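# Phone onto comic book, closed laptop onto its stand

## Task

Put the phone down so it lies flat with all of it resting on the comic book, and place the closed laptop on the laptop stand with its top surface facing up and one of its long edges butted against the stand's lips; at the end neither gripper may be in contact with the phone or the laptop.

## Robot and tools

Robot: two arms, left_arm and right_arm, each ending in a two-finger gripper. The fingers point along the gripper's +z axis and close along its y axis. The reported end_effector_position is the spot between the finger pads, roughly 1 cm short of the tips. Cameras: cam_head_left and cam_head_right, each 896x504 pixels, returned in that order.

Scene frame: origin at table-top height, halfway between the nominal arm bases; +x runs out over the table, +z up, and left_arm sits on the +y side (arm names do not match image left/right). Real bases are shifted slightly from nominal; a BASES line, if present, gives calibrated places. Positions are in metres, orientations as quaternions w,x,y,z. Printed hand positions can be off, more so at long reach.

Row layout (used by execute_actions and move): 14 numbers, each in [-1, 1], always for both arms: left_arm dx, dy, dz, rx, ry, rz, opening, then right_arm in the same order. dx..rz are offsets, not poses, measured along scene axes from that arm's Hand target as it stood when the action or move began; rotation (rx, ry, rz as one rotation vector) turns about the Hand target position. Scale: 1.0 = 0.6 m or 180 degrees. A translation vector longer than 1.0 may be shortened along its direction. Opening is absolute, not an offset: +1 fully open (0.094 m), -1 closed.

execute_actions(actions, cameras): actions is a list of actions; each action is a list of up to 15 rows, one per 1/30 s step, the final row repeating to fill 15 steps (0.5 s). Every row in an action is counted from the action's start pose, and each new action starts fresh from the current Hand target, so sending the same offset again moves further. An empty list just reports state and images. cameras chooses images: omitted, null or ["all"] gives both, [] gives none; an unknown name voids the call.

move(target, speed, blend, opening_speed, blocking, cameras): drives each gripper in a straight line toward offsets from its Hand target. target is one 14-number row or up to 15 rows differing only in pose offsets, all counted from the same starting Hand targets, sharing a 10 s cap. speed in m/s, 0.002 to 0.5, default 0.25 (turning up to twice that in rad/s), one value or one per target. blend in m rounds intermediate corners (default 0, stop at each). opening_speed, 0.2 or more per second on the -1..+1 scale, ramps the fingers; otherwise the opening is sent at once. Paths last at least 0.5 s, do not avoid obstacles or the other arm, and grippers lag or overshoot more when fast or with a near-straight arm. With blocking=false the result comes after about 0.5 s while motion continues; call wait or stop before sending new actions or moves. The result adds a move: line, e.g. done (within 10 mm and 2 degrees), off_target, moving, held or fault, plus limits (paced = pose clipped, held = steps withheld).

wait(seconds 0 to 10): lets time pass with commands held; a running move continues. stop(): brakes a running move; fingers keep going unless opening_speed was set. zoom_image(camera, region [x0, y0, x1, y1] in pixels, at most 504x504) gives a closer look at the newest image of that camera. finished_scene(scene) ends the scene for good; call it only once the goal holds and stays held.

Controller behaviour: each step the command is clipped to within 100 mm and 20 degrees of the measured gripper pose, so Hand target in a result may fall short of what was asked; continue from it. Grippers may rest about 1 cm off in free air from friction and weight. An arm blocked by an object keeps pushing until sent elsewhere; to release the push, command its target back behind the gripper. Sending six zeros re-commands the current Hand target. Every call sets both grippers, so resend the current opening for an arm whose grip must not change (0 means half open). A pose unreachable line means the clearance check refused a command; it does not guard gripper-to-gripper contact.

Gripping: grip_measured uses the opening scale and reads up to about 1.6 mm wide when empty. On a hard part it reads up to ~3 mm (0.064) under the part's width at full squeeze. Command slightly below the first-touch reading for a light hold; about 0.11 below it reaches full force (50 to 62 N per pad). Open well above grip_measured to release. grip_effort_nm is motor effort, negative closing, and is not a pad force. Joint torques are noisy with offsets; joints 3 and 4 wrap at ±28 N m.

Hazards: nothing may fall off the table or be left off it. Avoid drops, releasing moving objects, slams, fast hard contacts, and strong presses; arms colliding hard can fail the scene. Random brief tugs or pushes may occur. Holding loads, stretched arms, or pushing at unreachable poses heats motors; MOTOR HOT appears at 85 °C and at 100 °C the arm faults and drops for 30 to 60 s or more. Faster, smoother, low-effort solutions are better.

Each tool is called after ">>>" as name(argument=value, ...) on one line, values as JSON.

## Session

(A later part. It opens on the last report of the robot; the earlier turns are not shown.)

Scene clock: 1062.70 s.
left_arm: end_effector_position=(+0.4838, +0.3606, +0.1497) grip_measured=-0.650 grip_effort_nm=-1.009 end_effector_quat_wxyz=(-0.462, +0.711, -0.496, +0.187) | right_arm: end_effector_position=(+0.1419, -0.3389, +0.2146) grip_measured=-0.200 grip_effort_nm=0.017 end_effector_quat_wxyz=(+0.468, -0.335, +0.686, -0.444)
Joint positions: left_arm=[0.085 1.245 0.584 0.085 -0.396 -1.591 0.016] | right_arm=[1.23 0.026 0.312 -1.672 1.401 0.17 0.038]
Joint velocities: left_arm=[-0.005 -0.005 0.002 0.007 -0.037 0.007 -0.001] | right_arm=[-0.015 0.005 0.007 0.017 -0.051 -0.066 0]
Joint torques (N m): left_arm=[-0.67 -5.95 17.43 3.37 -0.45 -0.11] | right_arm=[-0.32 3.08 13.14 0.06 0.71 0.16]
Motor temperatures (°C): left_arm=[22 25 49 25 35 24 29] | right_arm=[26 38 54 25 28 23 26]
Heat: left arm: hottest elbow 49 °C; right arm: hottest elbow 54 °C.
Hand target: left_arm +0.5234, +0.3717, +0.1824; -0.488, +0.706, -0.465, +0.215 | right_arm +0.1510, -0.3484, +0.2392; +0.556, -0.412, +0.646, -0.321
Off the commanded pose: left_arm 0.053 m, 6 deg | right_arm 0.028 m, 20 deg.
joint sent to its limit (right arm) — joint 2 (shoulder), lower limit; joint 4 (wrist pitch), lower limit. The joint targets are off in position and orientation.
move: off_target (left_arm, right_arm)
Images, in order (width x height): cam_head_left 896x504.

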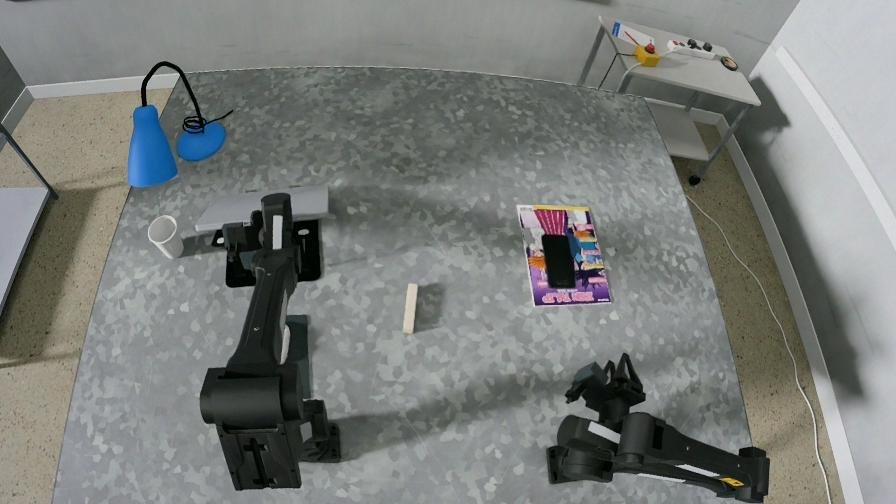

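>>> zoom_image(camera="cam_head_left", region=[235, 175, 345, 245])

>>> zoom_image(camera="cam_head_right", region=[260, 175, 360, 245])

Scaled by 4.582.

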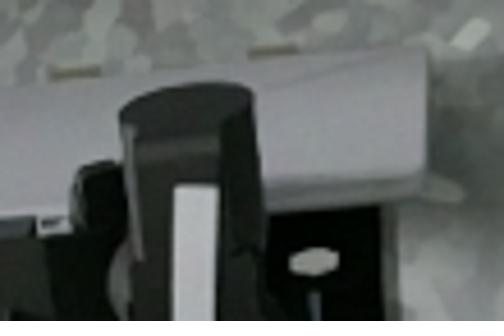

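This scene's latest camera images include none from cam_head_right. They are from: cam_head_left. cam_head_right's image comes with the result of a call that names it in "cameras".

>>> move(target=[-0.01,0.0,-0.03,-0.007,0.055,0,-0.85,0,0,0,0,0,0,-0.2], speed=0.04)

>>> zoom_image(camera="cam_head_left", region=[185, 165, 345, 295])

>>> zoom_image(camera="cam_head_right", region=[200, 165, 360, 295])

Scene clock: 1078.77 s.
left_arm: end_effector_position=(+0.5020, +0.3632, +0.1474) grip_measured=-0.651 grip_effort_nm=-1.009 end_effector_quat_wxyz=(-0.434, +0.724, -0.513, +0.156) | right_arm: end_effector_position=(+0.1419, -0.3390, +0.2147) grip_measured=-0.200 grip_effort_nm=0.022 end_effector_quat_wxyz=(+0.468, -0.335, +0.686, -0.444)
Joint positions: left_arm=[0.085 1.303 0.685 -0.056 -0.4 -1.6 0.016] | right_arm=[1.23 0.026 0.312 -1.672 1.401 0.17 0.038]
Joint velocities: left_arm=[0.015 -0.005 -0.027 0.002 -0.051 -0.081 0] | right_arm=[-0.005 -0.005 -0.017 -0.002 0.037 -0.007 0]
Joint torques (N m): left_arm=[-0.62 -8.94 14.94 0.49 -0.32 0] | right_arm=[-0.32 3.02 13.16 0.06 0.72 0.15]
Motor temperatures (°C): left_arm=[22 25 49 24 34 24 29] | right_arm=[26 38 54 25 28 23 26]
Heat: left arm: hottest elbow 49 °C; right arm: hottest elbow 54 °C.
Hand target: left_arm +0.5177, +0.3719, +0.1645; -0.439, +0.727, -0.503, +0.158 | right_arm +0.1510, -0.3484, +0.2392; +0.557, -0.412, +0.646, -0.321
Off the commanded pose: left_arm 0.024 m, 1 deg | right_arm 0.028 m, 20 deg.
joint sent to its limit (right arm) — joint 2 (shoulder), lower limit; joint 4 (wrist pitch), lower limit. The joint targets are off in position and orientation.
move: off_target (left_arm, right_arm)

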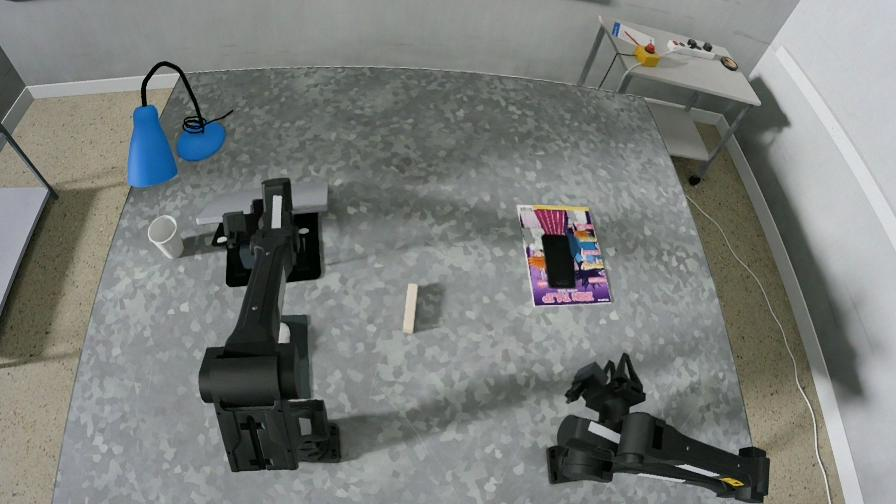

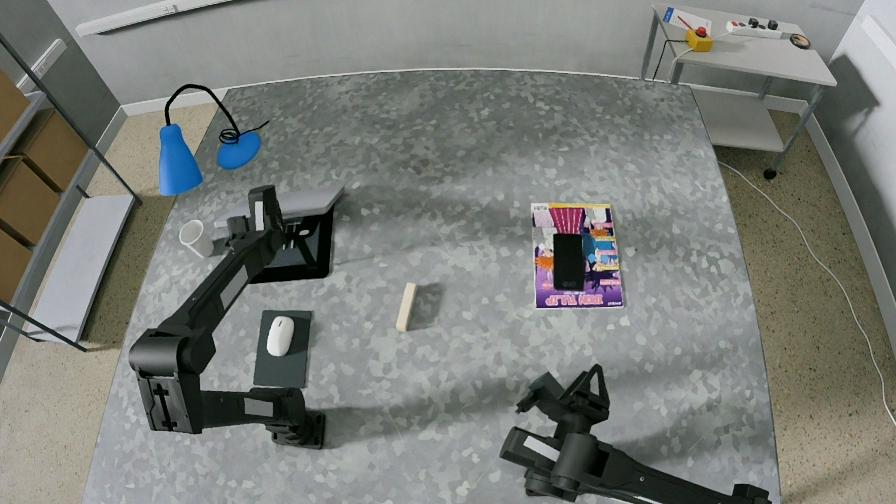

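Scaled by 3.150.

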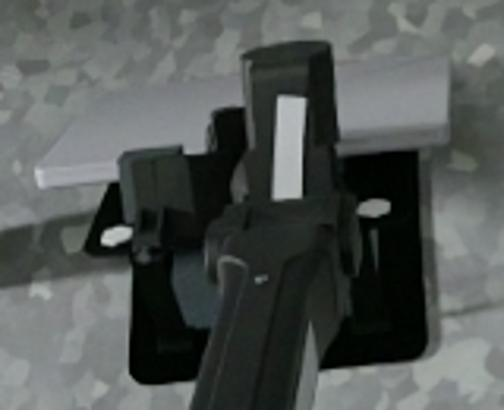

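Scaled by 3.150.

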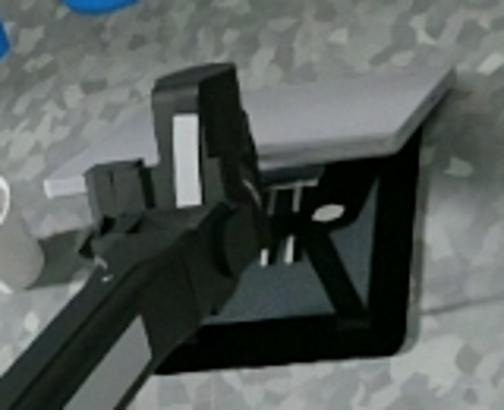

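>>> zoom_image(camera="cam_head_right", region=[260, 165, 370, 235])

>>> zoom_image(camera="cam_head_left", region=[205, 165, 345, 235])

Scaled by 4.582.

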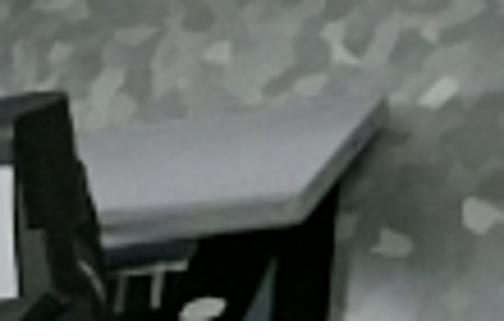

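Scaled by 3.600.

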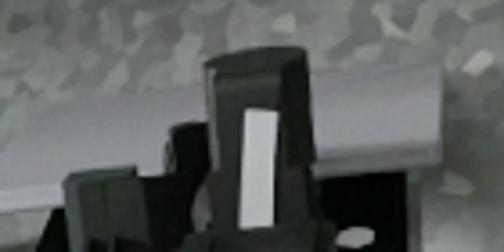

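>>> move(target=[-0.01,0,-0.01,0,0,0,-0.45,0,0,0,0,0,0,-0.2], opening_speed=0.25, cameras=["cam_head_left"])

>>> zoom_image(camera="cam_head_left", region=[185, 165, 345, 295])

Scene clock: 1093.03 s.
left_arm: end_effector_position=(+0.4998, +0.3633, +0.1390) grip_measured=-0.453 grip_effort_nm=0.129 end_effector_quat_wxyz=(-0.425, +0.728, -0.517, +0.148) | right_arm: end_effector_position=(+0.1419, -0.3390, +0.2147) grip_measured=-0.200 grip_effort_nm=0.017 end_effector_quat_wxyz=(+0.468, -0.335, +0.686, -0.444)
Joint positions: left_arm=[0.087 1.315 0.685 -0.072 -0.397 -1.605 0.026] | right_arm=[1.23 0.026 0.312 -1.672 1.401 0.17 0.038]
Joint velocities: left_arm=[0.005 0.005 -0.007 -0.017 0.007 0.022 0.001] | right_arm=[-0.015 -0.005 0.007 0.002 -0.022 0.066 -0.001]
Joint torques (N m): left_arm=[0.38 -10.29 12.45 1.65 -0.41 0.04] | right_arm=[-0.32 3.08 13.12 0.06 0.71 0.16]
Motor temperatures (°C): left_arm=[22 25 48 24 33 24 29] | right_arm=[26 38 54 25 28 23 26]
Heat: left arm: hottest elbow 48 °C; right arm: hottest elbow 54 °C.
Hand target: left_arm +0.5115, +0.3721, +0.1584; -0.439, +0.727, -0.503, +0.158 | right_arm +0.1510, -0.3484, +0.2391; +0.556, -0.412, +0.646, -0.321
Off the commanded pose: left_arm 0.024 m, 3 deg | right_arm 0.028 m, 20 deg; orientation clipped.
joint sent to its limit (right arm) — joint 2 (shoulder), lower limit; joint 4 (wrist pitch), lower limit. The joint targets are off in position and orientation.
move: off_target (left_arm, right_arm); limits=paced
Images, in order (width x height): cam_head_left 896x504.

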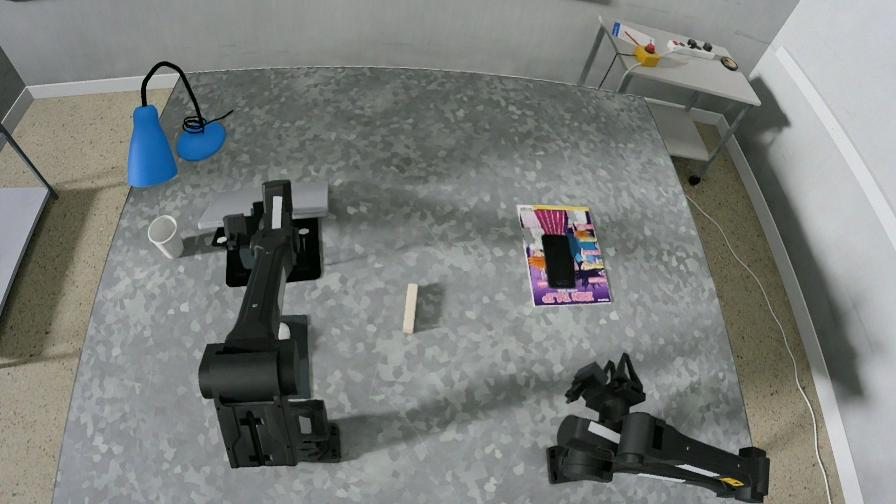

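Scaled by 3.150.

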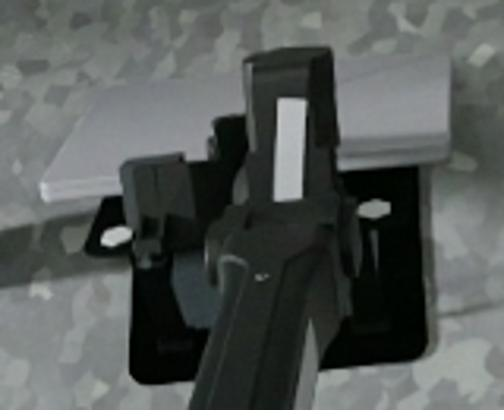

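>>> move(target=[-0.015,0,-0.02,-0.0101,0.0827,0,-0.1,0,0,0,0,0,0,-0.2], speed=0.05, opening_speed=0.25, cameras=["cam_head_left"])

>>> zoom_image(camera="cam_head_left", region=[185, 165, 345, 295])

Scene clock: 1102.33 s.
left_arm: end_effector_position=(+0.5115, +0.3658, +0.1592) grip_measured=-0.244 grip_effort_nm=1.272 end_effector_quat_wxyz=(-0.388, +0.737, -0.544, +0.103) | right_arm: end_effector_position=(+0.1419, -0.3390, +0.2147) grip_measured=-0.200 grip_effort_nm=0.012 end_effector_quat_wxyz=(+0.468, -0.335, +0.686, -0.444)
Joint positions: left_arm=[0.088 1.332 0.828 -0.324 -0.402 -1.596 0.036] | right_arm=[1.23 0.026 0.312 -1.672 1.401 0.17 0.038]
Joint velocities: left_arm=[-0.015 0.005 -0.007 -0.002 -0.066 0.022 0] | right_arm=[-0.005 -0.005 0.012 -0.002 0.007 0.007 0.001]
Joint torques (N m): left_arm=[0.15 -9.52 12.22 -1.7 -0.31 0.04] | right_arm=[-0.32 3.08 13.16 0.08 0.72 0.15]
Motor temperatures (°C): left_arm=[22 25 47 24 33 24 29] | right_arm=[26 38 54 25 28 23 26]
Heat: left arm: hottest elbow 47 °C; right arm: hottest elbow 54 °C.
Hand target: left_arm +0.5030, +0.3722, +0.1463; -0.360, +0.748, -0.553, +0.069 | right_arm +0.1510, -0.3484, +0.2392; +0.556, -0.412, +0.646, -0.321
Off the commanded pose: left_arm 0.017 m, 5 deg | right_arm 0.028 m, 20 deg.
joint sent to its limit (right arm) — joint 2 (shoulder), lower limit; joint 4 (wrist pitch), lower limit. The joint targets are off in position and orientation.
move: off_target (left_arm, right_arm)
Images, in order (width x height): cam_head_left 896x504.

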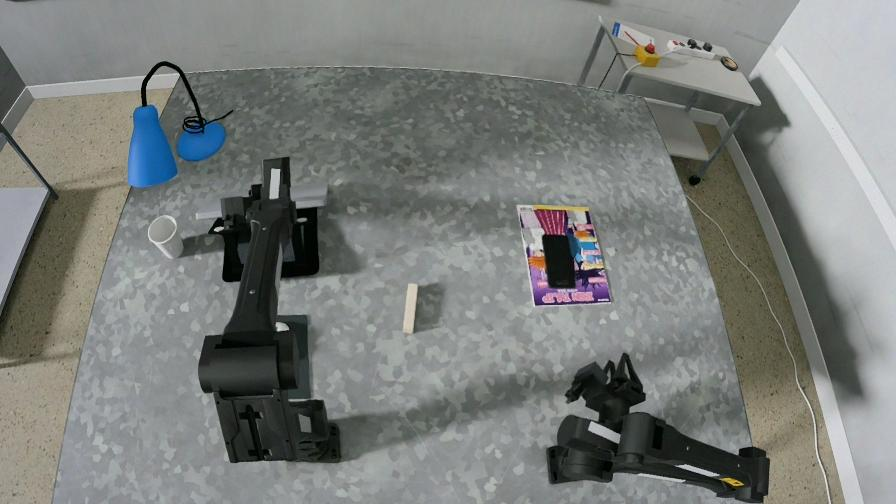

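Scaled by 3.150.

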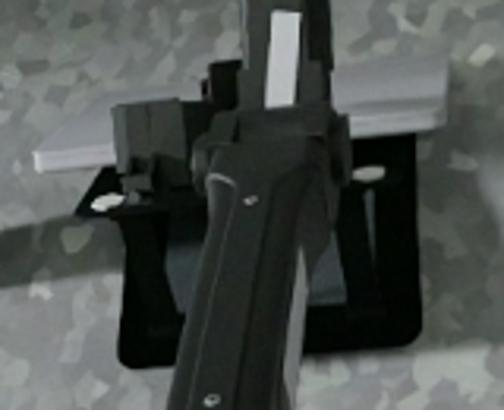

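>>> wait(seconds=0.2, cameras=["cam_head_right"])

>>> zoom_image(camera="cam_head_right", region=[200, 165, 360, 295])

Scene clock: 1110.43 s.
left_arm: end_effector_position=(+0.5115, +0.3658, +0.1592) grip_measured=-0.244 grip_effort_nm=1.277 end_effector_quat_wxyz=(-0.388, +0.737, -0.544, +0.102) | right_arm: end_effector_position=(+0.1419, -0.3390, +0.2147) grip_measured=-0.200 grip_effort_nm=0.017 end_effector_quat_wxyz=(+0.468, -0.335, +0.686, -0.444)
Joint positions: left_arm=[0.088 1.332 0.828 -0.324 -0.402 -1.596 0.036] | right_arm=[1.23 0.026 0.312 -1.672 1.401 0.17 0.038]
Joint velocities: left_arm=[-0.015 -0.005 0.002 -0.022 -0.007 -0.081 0] | right_arm=[-0.005 -0.005 0.002 -0.002 0.139 0.022 0]
Joint torques (N m): left_arm=[-0.32 -9.7 11.85 -1.84 -0.34 -0.01] | right_arm=[-0.38 3.08 13.16 0.08 0.72 0.16]
Motor temperatures (°C): left_arm=[22 25 46 24 33 24 29] | right_arm=[26 38 54 25 28 23 26]
Heat: left arm: hottest elbow 46 °C; right arm: hottest elbow 54 °C.
Hand target: left_arm +0.5029, +0.3722, +0.1462; -0.360, +0.748, -0.553, +0.069 | right_arm +0.1510, -0.3484, +0.2391; +0.556, -0.412, +0.646, -0.321
Tool commands: left_gripper/opening=-0.1 right_gripper/opening=-0.2
Off the commanded pose: left_arm 0.017 m, 5 deg | right_arm 0.028 m, 20 deg.
wait: 0.20 s; at rest from the start
Images, in order (width x height): cam_head_right 896x504.

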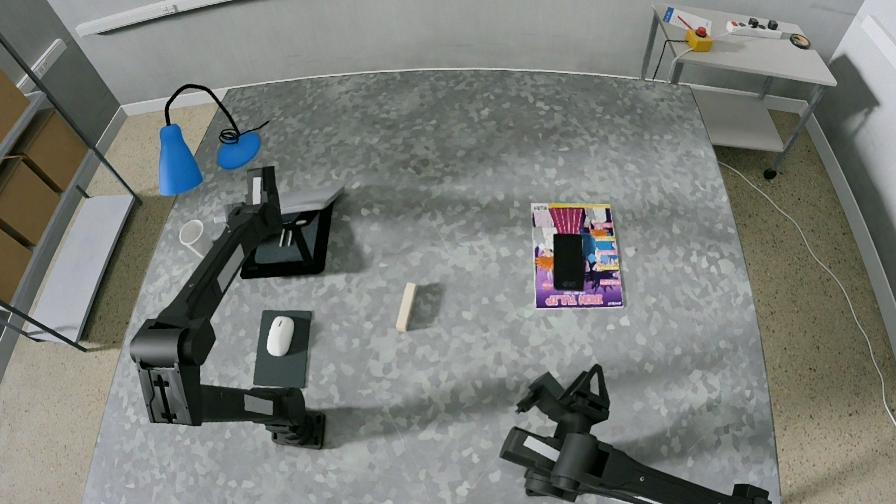

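Scaled by 3.150.

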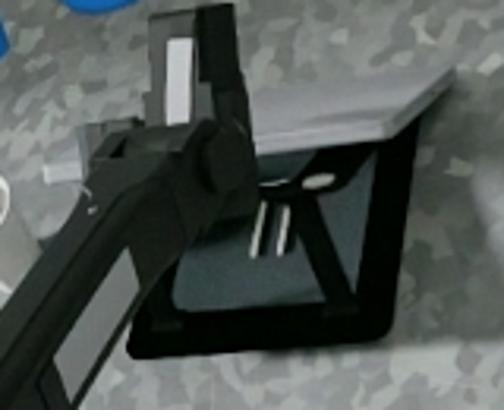

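>>> move(target=[-0.02,0,0.03,0,0,0,-0.3,0,0,0,0,0,0,-0.2], speed=0.04, cameras=["cam_head_left"])

>>> zoom_image(camera="cam_head_left", region=[185, 165, 345, 295])

Scene clock: 1119.87 s.
left_arm: end_effector_position=(+0.4985, +0.3648, +0.1514) grip_measured=-0.316 grip_effort_nm=0.886 end_effector_quat_wxyz=(-0.368, +0.742, -0.555, +0.079) | right_arm: end_effector_position=(+0.1419, -0.3390, +0.2147) grip_measured=-0.200 grip_effort_nm=0.017 end_effector_quat_wxyz=(+0.468, -0.335, +0.686, -0.444)
Joint positions: left_arm=[0.088 1.326 0.828 -0.396 -0.405 -1.596 0.032] | right_arm=[1.23 0.026 0.312 -1.672 1.401 0.17 0.038]
Joint velocities: left_arm=[-0.024 0.005 -0.002 0.002 0.066 0.022 0.001] | right_arm=[-0.005 -0.005 -0.007 0.002 0.051 0.022 0.001]
Joint torques (N m): left_arm=[0.62 -13.63 12.26 -1.36 -0.09 0.1] | right_arm=[-0.32 3.08 13.16 0.03 0.72 0.16]
Motor temperatures (°C): left_arm=[22 25 46 24 33 24 30] | right_arm=[26 38 54 25 28 23 26]
Heat: left arm: hottest elbow 46 °C; right arm: hottest elbow 54 °C.
Hand target: left_arm +0.4912, +0.3724, +0.1644; -0.360, +0.748, -0.553, +0.069 | right_arm +0.1510, -0.3484, +0.2391; +0.556, -0.412, +0.646, -0.321
Off the commanded pose: left_arm 0.017 m, 2 deg | right_arm 0.028 m, 20 deg.
joint sent to its limit (right arm) — joint 2 (shoulder), lower limit; joint 4 (wrist pitch), lower limit. The joint targets are off in position and orientation.
move: off_target (left_arm, right_arm)
Images, in order (width x height): cam_head_left 896x504.

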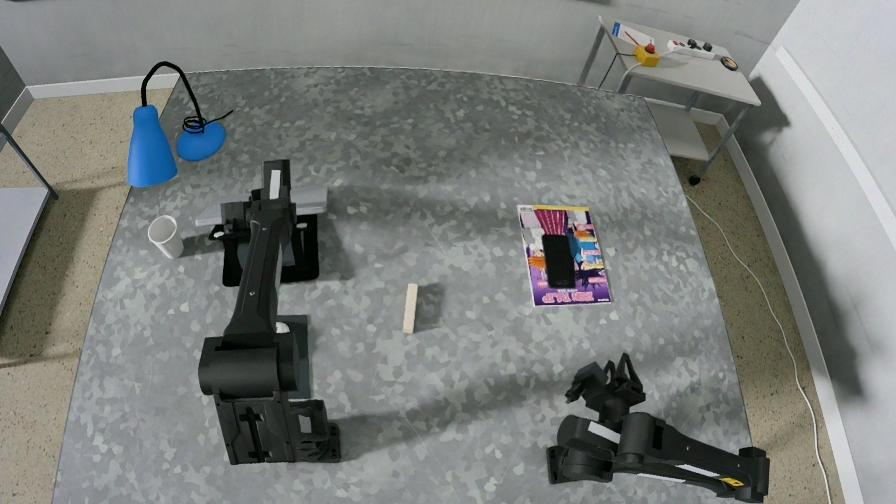

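Scaled by 3.150.

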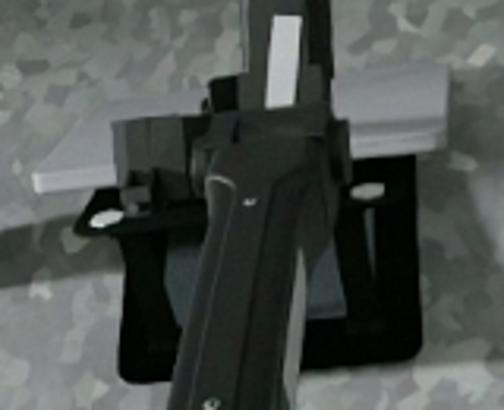

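>>> move(target=[[0,0,-0.035,0,0,0,-0.3,0,0,0,0,0,0,-0.2],[-0.044,-0.038,0.035,0,0,0,-0.3,0,0,0,0,0,0,-0.2]], speed=0.04, cameras=["cam_head_left","cam_head_right"])

>>> zoom_image(camera="cam_head_left", region=[185, 165, 345, 295])

>>> zoom_image(camera="cam_head_right", region=[200, 165, 360, 295])

Scene clock: 1136.20 s.
left_arm: end_effector_position=(+0.4729, +0.3570, +0.1664) grip_measured=-0.313 grip_effort_nm=0.716 end_effector_quat_wxyz=(-0.355, +0.752, -0.553, +0.060) | right_arm: end_effector_position=(+0.1419, -0.3390, +0.2147) grip_measured=-0.200 grip_effort_nm=0.022 end_effector_quat_wxyz=(+0.468, -0.335, +0.686, -0.444)
Joint positions: left_arm=[0.068 1.253 0.828 -0.529 -0.432 -1.637 0.032] | right_arm=[1.23 0.026 0.312 -1.672 1.401 0.17 0.038]
Joint velocities: left_arm=[0.015 0.005 -0.002 0.002 -0.022 -0.066 0] | right_arm=[-0.005 -0.015 0.012 -0.002 -0.051 -0.037 -0.001]
Joint torques (N m): left_arm=[-2.08 -15.21 10.22 -0.17 -0.33 -0.02] | right_arm=[-0.26 3.14 13.12 0.02 0.72 0.16]
Motor temperatures (°C): left_arm=[22 26 46 24 32 24 29] | right_arm=[26 38 55 25 28 23 26]
Heat: left arm: hottest elbow 46 °C; right arm: hottest elbow 55 °C.
Hand target: left_arm +0.4649, +0.3500, +0.1855; -0.360, +0.748, -0.553, +0.069 | right_arm +0.1510, -0.3484, +0.2391; +0.556, -0.412, +0.646, -0.321
Off the commanded pose: left_arm 0.022 m, 1 deg | right_arm 0.028 m, 20 deg.
joint sent to its limit (right arm) — joint 2 (shoulder), lower limit; joint 4 (wrist pitch), lower limit. The joint targets are off in position and orientation.
move: off_target (left_arm, right_arm)

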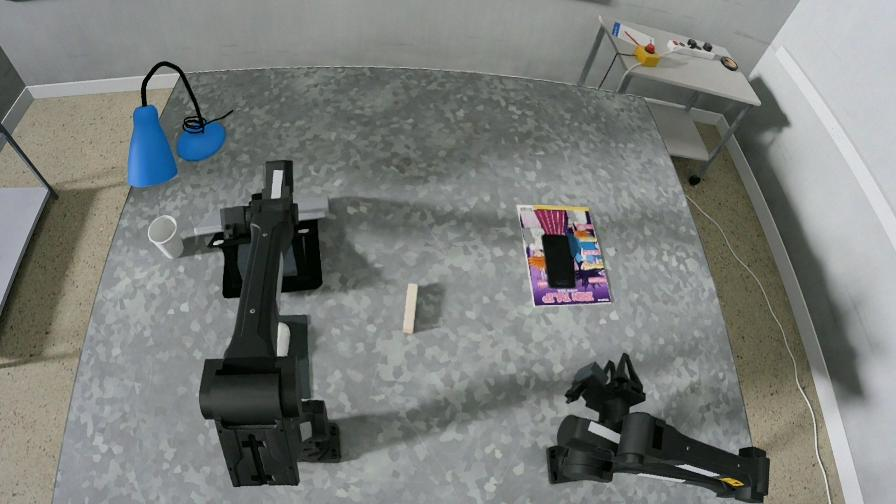

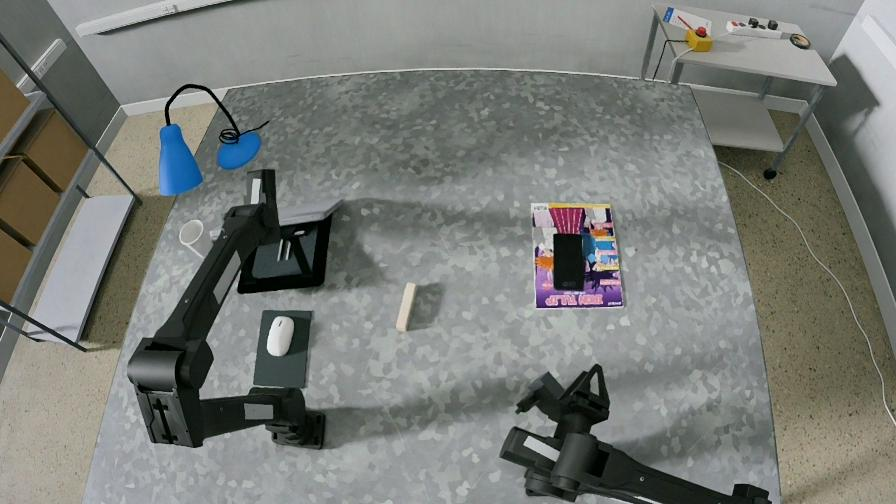

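Scaled by 3.150.

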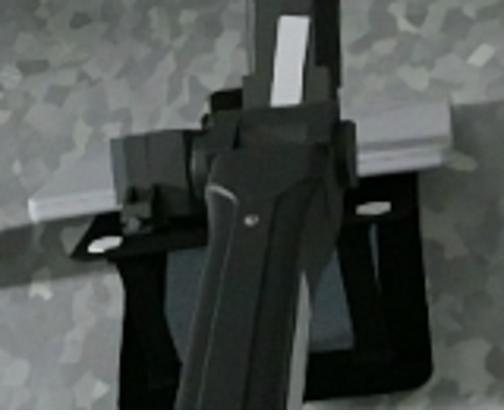

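Scaled by 3.150.

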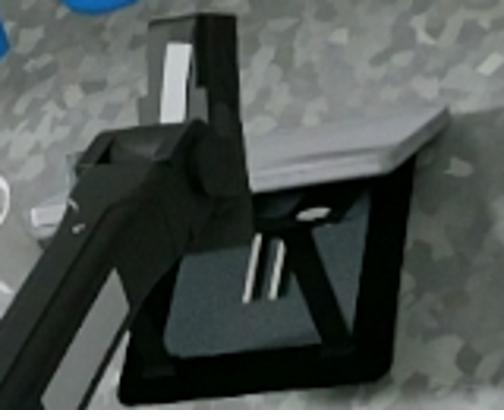

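>>> move(target=[-0.025,-0.022,0.07,0,0,0,-0.4,0,0,0,0,0,0,-0.2], speed=0.04, opening_speed=0.3, cameras=["cam_head_left"])

>>> zoom_image(camera="cam_head_left", region=[185, 165, 345, 305])

Scene clock: 1145.80 s.
left_arm: end_effector_position=(+0.4294, +0.3415, +0.1871) grip_measured=-0.398 grip_effort_nm=-0.085 end_effector_quat_wxyz=(-0.336, +0.752, -0.566, +0.038) | right_arm: end_effector_position=(+0.1419, -0.3390, +0.2147) grip_measured=-0.200 grip_effort_nm=0.022 end_effector_quat_wxyz=(+0.468, -0.335, +0.686, -0.444)
Joint positions: left_arm=[0.034 1.128 0.812 -0.713 -0.448 -1.663 0.028] | right_arm=[1.23 0.026 0.312 -1.672 1.401 0.17 0.038]
Joint velocities: left_arm=[0.015 -0.015 0.002 -0.012 0.051 0.022 -0.001] | right_arm=[-0.015 -0.005 -0.007 0.002 -0.037 -0.007 0]
Joint torques (N m): left_arm=[-2.32 -9.64 16.84 0.87 -0.47 -0.05] | right_arm=[-0.26 3.14 13.16 0.08 0.72 0.16]
Motor temperatures (°C): left_arm=[22 26 45 24 32 24 29] | right_arm=[26 38 55 25 28 23 26]
Heat: left arm: hottest elbow 45 °C; right arm: hottest elbow 55 °C.
Hand target: left_arm +0.4506, +0.3372, +0.2276; -0.360, +0.748, -0.553, +0.069 | right_arm +0.1510, -0.3484, +0.2392; +0.556, -0.412, +0.646, -0.321
Off the commanded pose: left_arm 0.046 m, 5 deg | right_arm 0.028 m, 20 deg.
joint sent to its limit (right arm) — joint 2 (shoulder), lower limit; joint 4 (wrist pitch), lower limit. The joint targets are off in position and orientation.
move: off_target (left_arm, right_arm)
Images, in order (width x height): cam_head_left 896x504.

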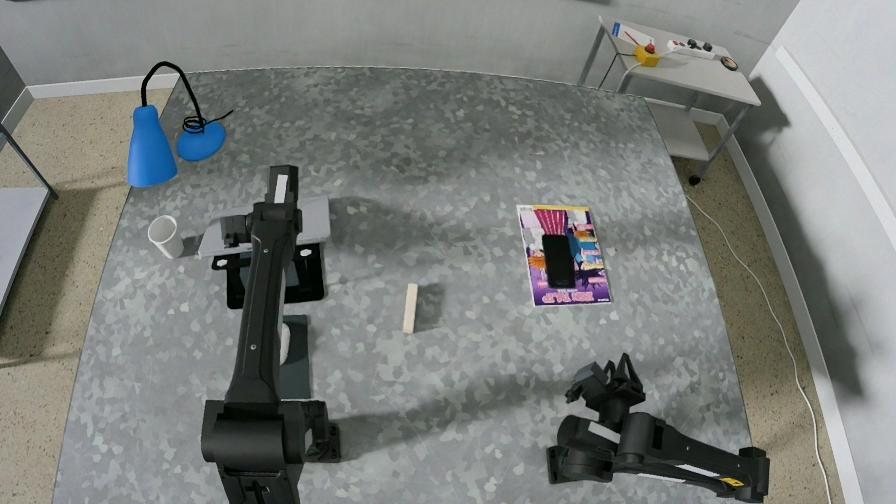

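Scaled by 3.150.

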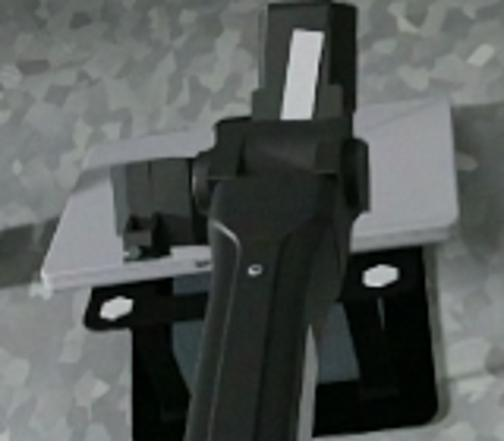

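>>> move(target=[-0.05,-0.04,0.08,0,0,0,-0.4,0,0,0,0,0,0,-0.2], speed=0.05, cameras=["cam_head_left"])

Scene clock: 1158.90 s.
left_arm: end_effector_position=(+0.4042, +0.3189, +0.2343) grip_measured=-0.398 grip_effort_nm=-0.085 end_effector_quat_wxyz=(-0.337, +0.751, -0.566, +0.036) | right_arm: end_effector_position=(+0.1419, -0.3390, +0.2147) grip_measured=-0.200 grip_effort_nm=0.017 end_effector_quat_wxyz=(+0.468, -0.335, +0.686, -0.444)
Joint positions: left_arm=[-0.04 1.024 0.871 -0.907 -0.49 -1.73 0.028] | right_arm=[1.23 0.026 0.312 -1.672 1.401 0.17 0.038]
Joint velocities: left_arm=[-0.015 -0.015 0.012 -0.002 -0.022 -0.022 -0.001] | right_arm=[0.015 -0.005 -0.022 -0.007 0.007 0.007 0.001]
Joint torques (N m): left_arm=[-1.85 -9 17.8 0.84 -0.48 -0.01] | right_arm=[-0.32 3.14 13.15 0.05 0.72 0.15]
Motor temperatures (°C): left_arm=[22 26 48 24 32 24 29] | right_arm=[26 38 55 25 28 23 26]
Heat: left arm: hottest elbow 48 °C; right arm: hottest elbow 55 °C.
Hand target: left_arm +0.4213, +0.3135, +0.2760; -0.360, +0.748, -0.553, +0.069 | right_arm +0.1510, -0.3484, +0.2391; +0.556, -0.412, +0.646, -0.321
Off the commanded pose: left_arm 0.045 m, 5 deg | right_arm 0.028 m, 20 deg.
joint sent to its limit (right arm) — joint 2 (shoulder), lower limit; joint 4 (wrist pitch), lower limit. The joint targets are off in position and orientation.
move: off_target (left_arm, right_arm)
Images, in order (width x height): cam_head_left 896x504.

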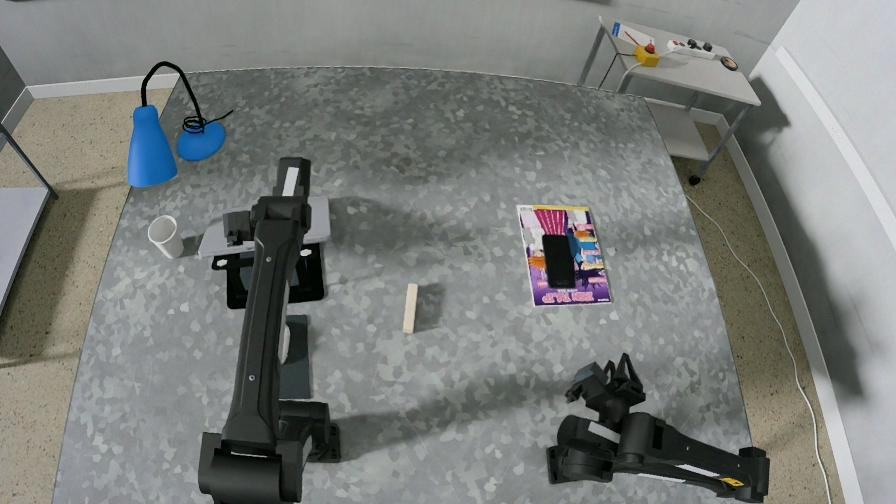

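>>> move(target=[-0.15,-0.08,0.18,0,0,0,-0.4,0,0,0,0,0,0,-0.2], speed=0.08, cameras=[])

>>> move(target=[-0.15,0.0,0.05,0,0,0,-0.4,0,0,0,0,0,0,-0.2], speed=0.12, cameras=["cam_head_left"])

>>> zoom_image(camera="cam_head_left", region=[185, 165, 345, 325])

Scene clock: 1164.27 s.
left_arm: end_effector_position=(+0.3279, +0.2716, +0.3494) grip_measured=-0.398 grip_effort_nm=-0.085 end_effector_quat_wxyz=(-0.346, +0.748, -0.565, +0.037) | right_arm: end_effector_position=(+0.1419, -0.3390, +0.2147) grip_measured=-0.200 grip_effort_nm=0.017 end_effector_quat_wxyz=(+0.468, -0.335, +0.686, -0.444)
Joint positions: left_arm=[-0.264 0.854 1.084 -1.399 -0.603 -1.955 0.028] | right_arm=[1.23 0.026 0.312 -1.672 1.401 0.17 0.038]
Joint velocities: left_arm=[-0.024 -0.005 -0.012 -0.012 -0.037 -0.022 -0.001] | right_arm=[-0.005 0.005 -0.017 -0.007 0.007 -0.022 -0.001]
Joint torques (N m): left_arm=[-2.26 -4.07 17.25 0.69 -0.54 -0.02] | right_arm=[-0.32 3.08 13.16 0.06 0.72 0.16]
Motor temperatures (°C): left_arm=[22 26 48 24 32 24 29] | right_arm=[26 38 55 25 28 23 26]
Heat: left arm: hottest elbow 48 °C; right arm: hottest elbow 55 °C.
Hand target: left_arm +0.3332, +0.2662, +0.3852; -0.360, +0.748, -0.553, +0.070 | right_arm +0.1510, -0.3484, +0.2391; +0.556, -0.412, +0.646, -0.321
Off the commanded pose: left_arm 0.035 m, 4 deg | right_arm 0.028 m, 20 deg.
joint sent to its limit (right arm) — joint 2 (shoulder), lower limit; joint 4 (wrist pitch), lower limit. The joint targets are off in position and orientation.
move: off_target (left_arm, right_arm)
No camera images: "cameras" was empty.

Scene clock: 1165.87 s.
left_arm: end_effector_position=(+0.2449, +0.2704, +0.3876) grip_measured=-0.398 grip_effort_nm=-0.085 end_effector_quat_wxyz=(-0.350, +0.744, -0.567, +0.048) | right_arm: end_effector_position=(+0.1419, -0.3390, +0.2147) grip_measured=-0.200 grip_effort_nm=0.022 end_effector_quat_wxyz=(+0.468, -0.335, +0.686, -0.444)
Joint positions: left_arm=[-0.404 0.686 1.128 -1.672 -0.651 -2.097 0.028] | right_arm=[1.23 0.026 0.312 -1.672 1.401 0.17 0.038]
Joint velocities: left_arm=[0.005 -0.005 -0.007 0.017 -0.051 -0.022 0.001] | right_arm=[0.015 -0.015 -0.002 -0.007 0.037 -0.007 0]
Joint torques (N m): left_arm=[-2.2 -1.44 15.88 0.57 -0.58 -0.06] | right_arm=[-0.32 3.14 13.16 0.08 0.72 0.16]
Motor temperatures (°C): left_arm=[22 26 48 24 32 24 29] | right_arm=[26 38 55 25 27 23 26]
Heat: left arm: hottest elbow 48 °C; right arm: hottest elbow 55 °C.
Hand target: left_arm +0.2441, +0.2669, +0.4166; -0.360, +0.748, -0.553, +0.071 | right_arm +0.1510, -0.3484, +0.2391; +0.556, -0.412, +0.646, -0.321
Off the commanded pose: left_arm 0.028 m, 3 deg | right_arm 0.028 m, 20 deg.
joint sent to its limit (left arm) — joint 4 (wrist pitch), lower limit; joint 6 (wrist roll), lower limit. The joint targets still meet the commanded pose.
joint sent to its limit (right arm) — joint 2 (shoulder), lower limit; joint 4 (wrist pitch), lower limit. The joint targets are off in position and orientation.
move: off_target (left_arm, right_arm)
Images, in order (width x height): cam_head_left 896x504.

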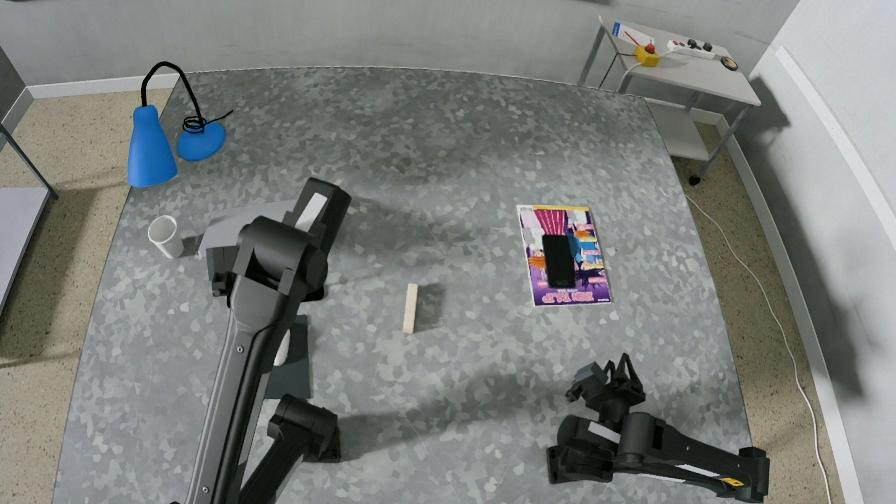

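Scaled by 3.150.

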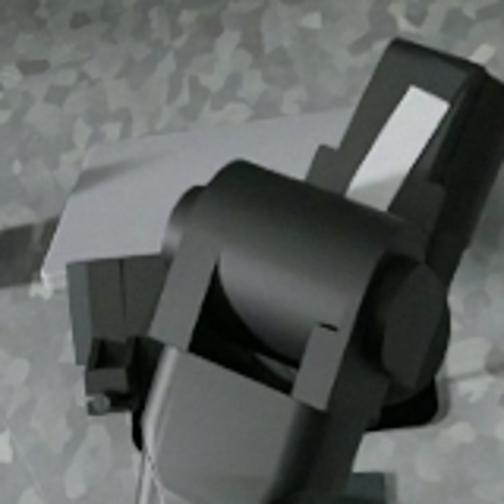

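>>> move(target=[-0.12,-0.3,-0.08,0,0,0,-0.4,0,0,0,0,0,0,-0.2], speed=0.15, cameras=["cam_head_left"])

>>> zoom_image(camera="cam_head_left", region=[185, 165, 345, 325])

Scene clock: 1171.53 s.
left_arm: end_effector_position=(+0.1714, +0.0901, +0.3528) grip_measured=-0.398 grip_effort_nm=-0.085 end_effector_quat_wxyz=(+0.098, -0.530, +0.828, -0.153) | right_arm: end_effector_position=(+0.1419, -0.3390, +0.2147) grip_measured=-0.200 grip_effort_nm=0.017 end_effector_quat_wxyz=(+0.468, -0.335, +0.686, -0.444)
Joint positions: left_arm=[-1.017 0.711 1.128 -1.673 -0.191 -2.098 0.028] | right_arm=[1.23 0.026 0.312 -1.672 1.401 0.17 0.038]
Joint velocities: left_arm=[-0.005 -0.005 -0.012 -0.002 -0.051 0.022 -0.002] | right_arm=[-0.024 -0.005 0.007 -0.007 -0.022 -0.051 0]
Joint torques (N m): left_arm=[-2.55 -0.62 13.26 0.47 -0.33 -0.05] | right_arm=[-0.32 3.08 13.14 0.05 0.72 0.17]
Motor temperatures (°C): left_arm=[22 26 48 24 32 24 28] | right_arm=[26 38 55 25 27 23 26]
Heat: left arm: hottest elbow 48 °C; right arm: hottest elbow 55 °C.
Hand target: left_arm +0.1692, +0.0864, +0.3687; +0.203, -0.632, +0.738, -0.123 | right_arm +0.1510, -0.3484, +0.2391; +0.556, -0.412, +0.646, -0.321
Off the commanded pose: left_arm 0.016 m, 51 deg; orientation clipped | right_arm 0.028 m, 20 deg.
joint sent to its limit (left arm) — joint 4 (wrist pitch), lower limit; joint 6 (wrist roll), lower limit. The joint targets are off in orientation, not in position.
joint sent to its limit (right arm) — joint 2 (shoulder), lower limit; joint 4 (wrist pitch), lower limit. The joint targets are off in position and orientation.
move: off_target (left_arm, right_arm); limits=paced
Images, in order (width x height): cam_head_left 896x504.

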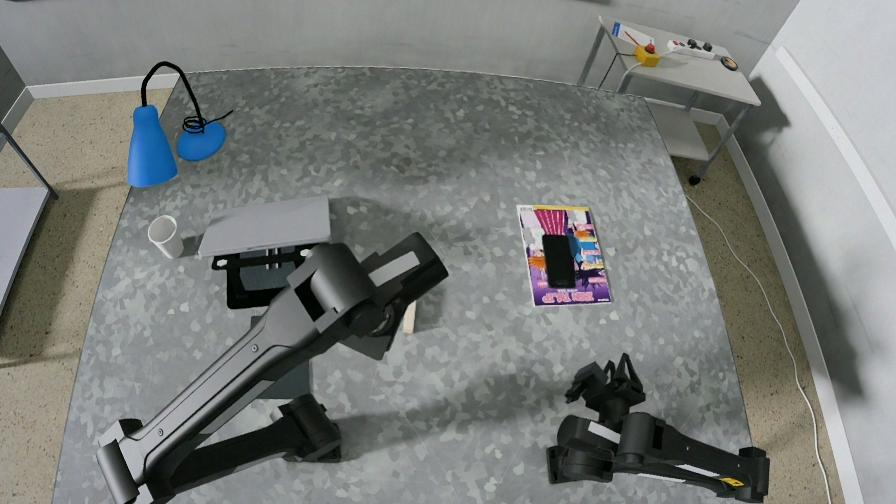

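Scaled by 3.150.

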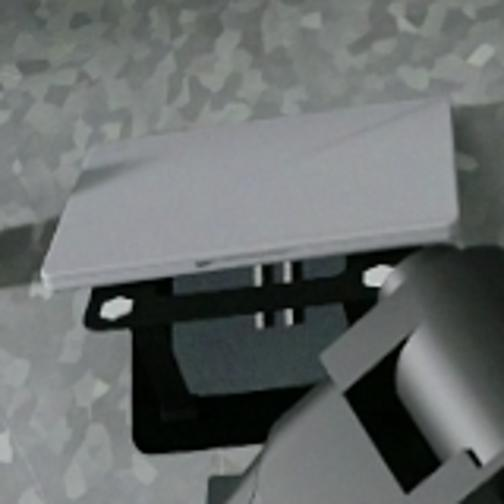

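>>> zoom_image(camera="cam_head_left", region=[190, 185, 340, 275])

Scaled by 3.360.

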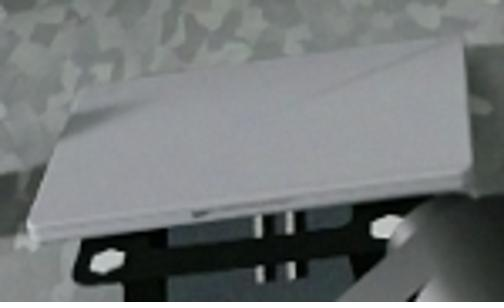

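>>> move(target=[0.2,0.42,-0.08,0.254,-0.0564,-0.326,-1,0,0,0,0,0,0,-0.2], speed=0.2, opening_speed=1, cameras=["cam_head_right"])

>>> zoom_image(camera="cam_head_right", region=[120, 165, 300, 325])

Scene clock: 1203.90 s.
left_arm: end_effector_position=(+0.2881, +0.3348, +0.3237) grip_measured=-0.987 grip_effort_nm=-0.696 end_effector_quat_wxyz=(+0.395, -0.062, +0.916, +0.025) | right_arm: end_effector_position=(+0.1419, -0.3390, +0.2147) grip_measured=-0.200 grip_effort_nm=0.017 end_effector_quat_wxyz=(+0.468, -0.335, +0.686, -0.444)
Joint positions: left_arm=[0.497 0.549 0.838 -1.087 0.283 0.274 0.001] | right_arm=[1.23 0.026 0.312 -1.672 1.401 0.17 0.038]
Joint velocities: left_arm=[0.005 -0.015 -0.002 0.002 -0.066 0.022 0] | right_arm=[-0.005 -0.015 -0.012 -0.007 -0.022 0.022 -0.001]
Joint torques (N m): left_arm=[0.26 -0.85 10.51 2.29 0.22 0.12] | right_arm=[-0.26 3.08 13.18 0.05 0.72 0.16]
Motor temperatures (°C): left_arm=[22 25 46 24 31 24 28] | right_arm=[26 38 55 25 27 23 25]
Heat: left arm: hottest elbow 46 °C; right arm: hottest elbow 55 °C.
Hand target: left_arm +0.2911, +0.3404, +0.3205; +0.395, -0.064, +0.916, +0.029 | right_arm +0.1510, -0.3484, +0.2391; +0.556, -0.412, +0.646, -0.321
Off the commanded pose: left_arm 0.005 m, 1 deg | right_arm 0.028 m, 20 deg.
joint sent to its limit (right arm) — joint 2 (shoulder), lower limit; joint 4 (wrist pitch), lower limit. The joint targets are off in position and orientation.
move: off_target (right_arm)
Images, in order (width x height): cam_head_right 896x504.

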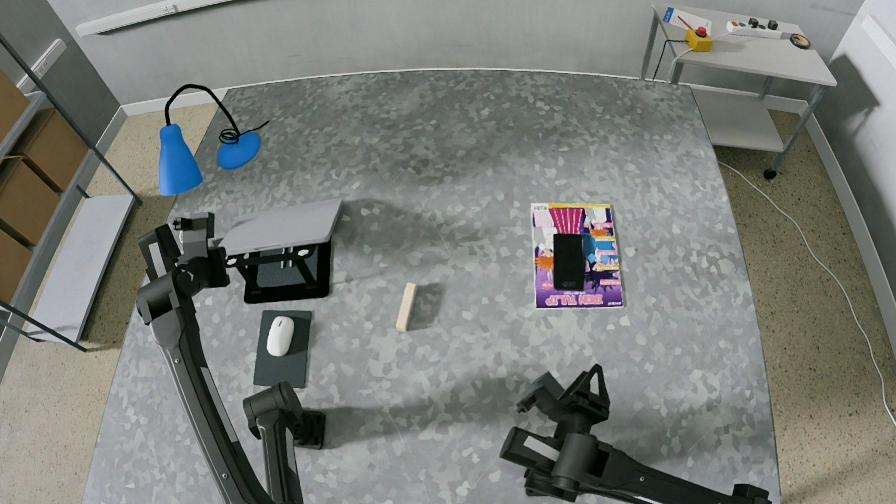

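Scaled by 2.800.

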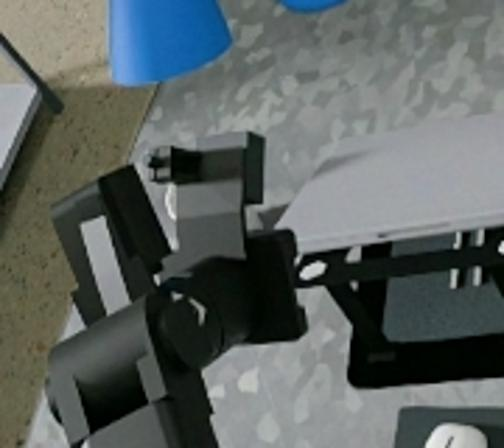

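>>> move(target=[0.1,0.0,-0.167,0,0,0,-1,0,0,0,0,0,0,-0.2], speed=0.12, cameras=["cam_head_left"])

>>> zoom_image(camera="cam_head_left", region=[185, 165, 345, 325])

Scene clock: 1210.20 s.
left_arm: end_effector_position=(+0.3462, +0.3422, +0.2237) grip_measured=-0.987 grip_effort_nm=-0.696 end_effector_quat_wxyz=(+0.395, -0.065, +0.916, +0.031) | right_arm: end_effector_position=(+0.1419, -0.3390, +0.2147) grip_measured=-0.200 grip_effort_nm=0.012 end_effector_quat_wxyz=(+0.468, -0.335, +0.686, -0.444)
Joint positions: left_arm=[0.376 0.689 0.61 -0.694 0.184 0.185 0.001] | right_arm=[1.23 0.026 0.312 -1.672 1.401 0.17 0.038]
Joint velocities: left_arm=[-0.005 0.005 -0.007 0.002 0.022 -0.037 0] | right_arm=[0.005 -0.015 -0.002 0.012 -0.022 0.051 0]
Joint torques (N m): left_arm=[-2.43 -2.61 10.77 2.25 -0.06 -0.07] | right_arm=[-0.32 3.19 13.16 0.06 0.73 0.16]
Motor temperatures (°C): left_arm=[22 25 45 24 31 24 28] | right_arm=[26 38 55 25 27 23 25]
Heat: left arm: hottest elbow 45 °C; right arm: hottest elbow 55 °C.
Hand target: left_arm +0.3502, +0.3392, +0.2203; +0.396, -0.064, +0.916, +0.028 | right_arm +0.1510, -0.3484, +0.2391; +0.556, -0.412, +0.646, -0.321
Off the commanded pose: left_arm 0.006 m, 0 deg | right_arm 0.028 m, 20 deg.
joint sent to its limit (right arm) — joint 2 (shoulder), lower limit; joint 4 (wrist pitch), lower limit. The joint targets are off in position and orientation.
move: off_target (right_arm)
Images, in order (width x height): cam_head_left 896x504.

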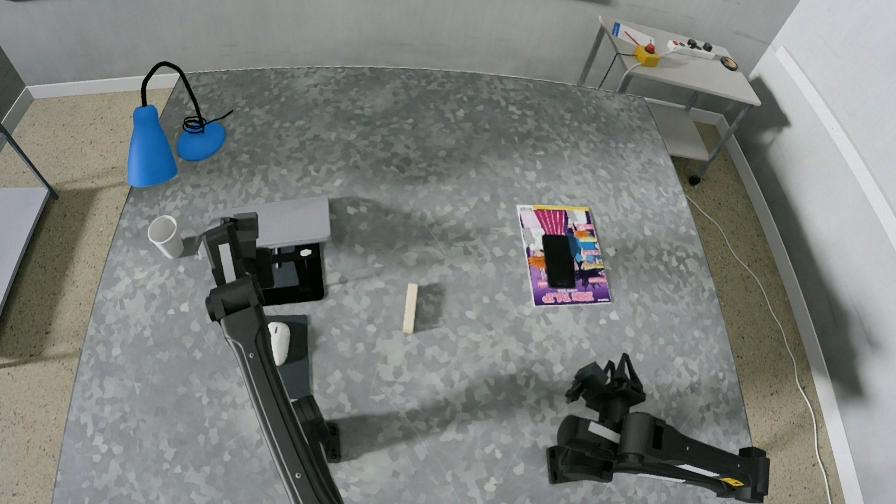

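Scaled by 3.150.

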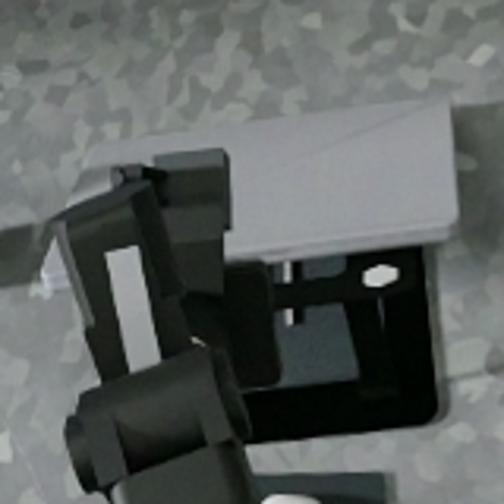

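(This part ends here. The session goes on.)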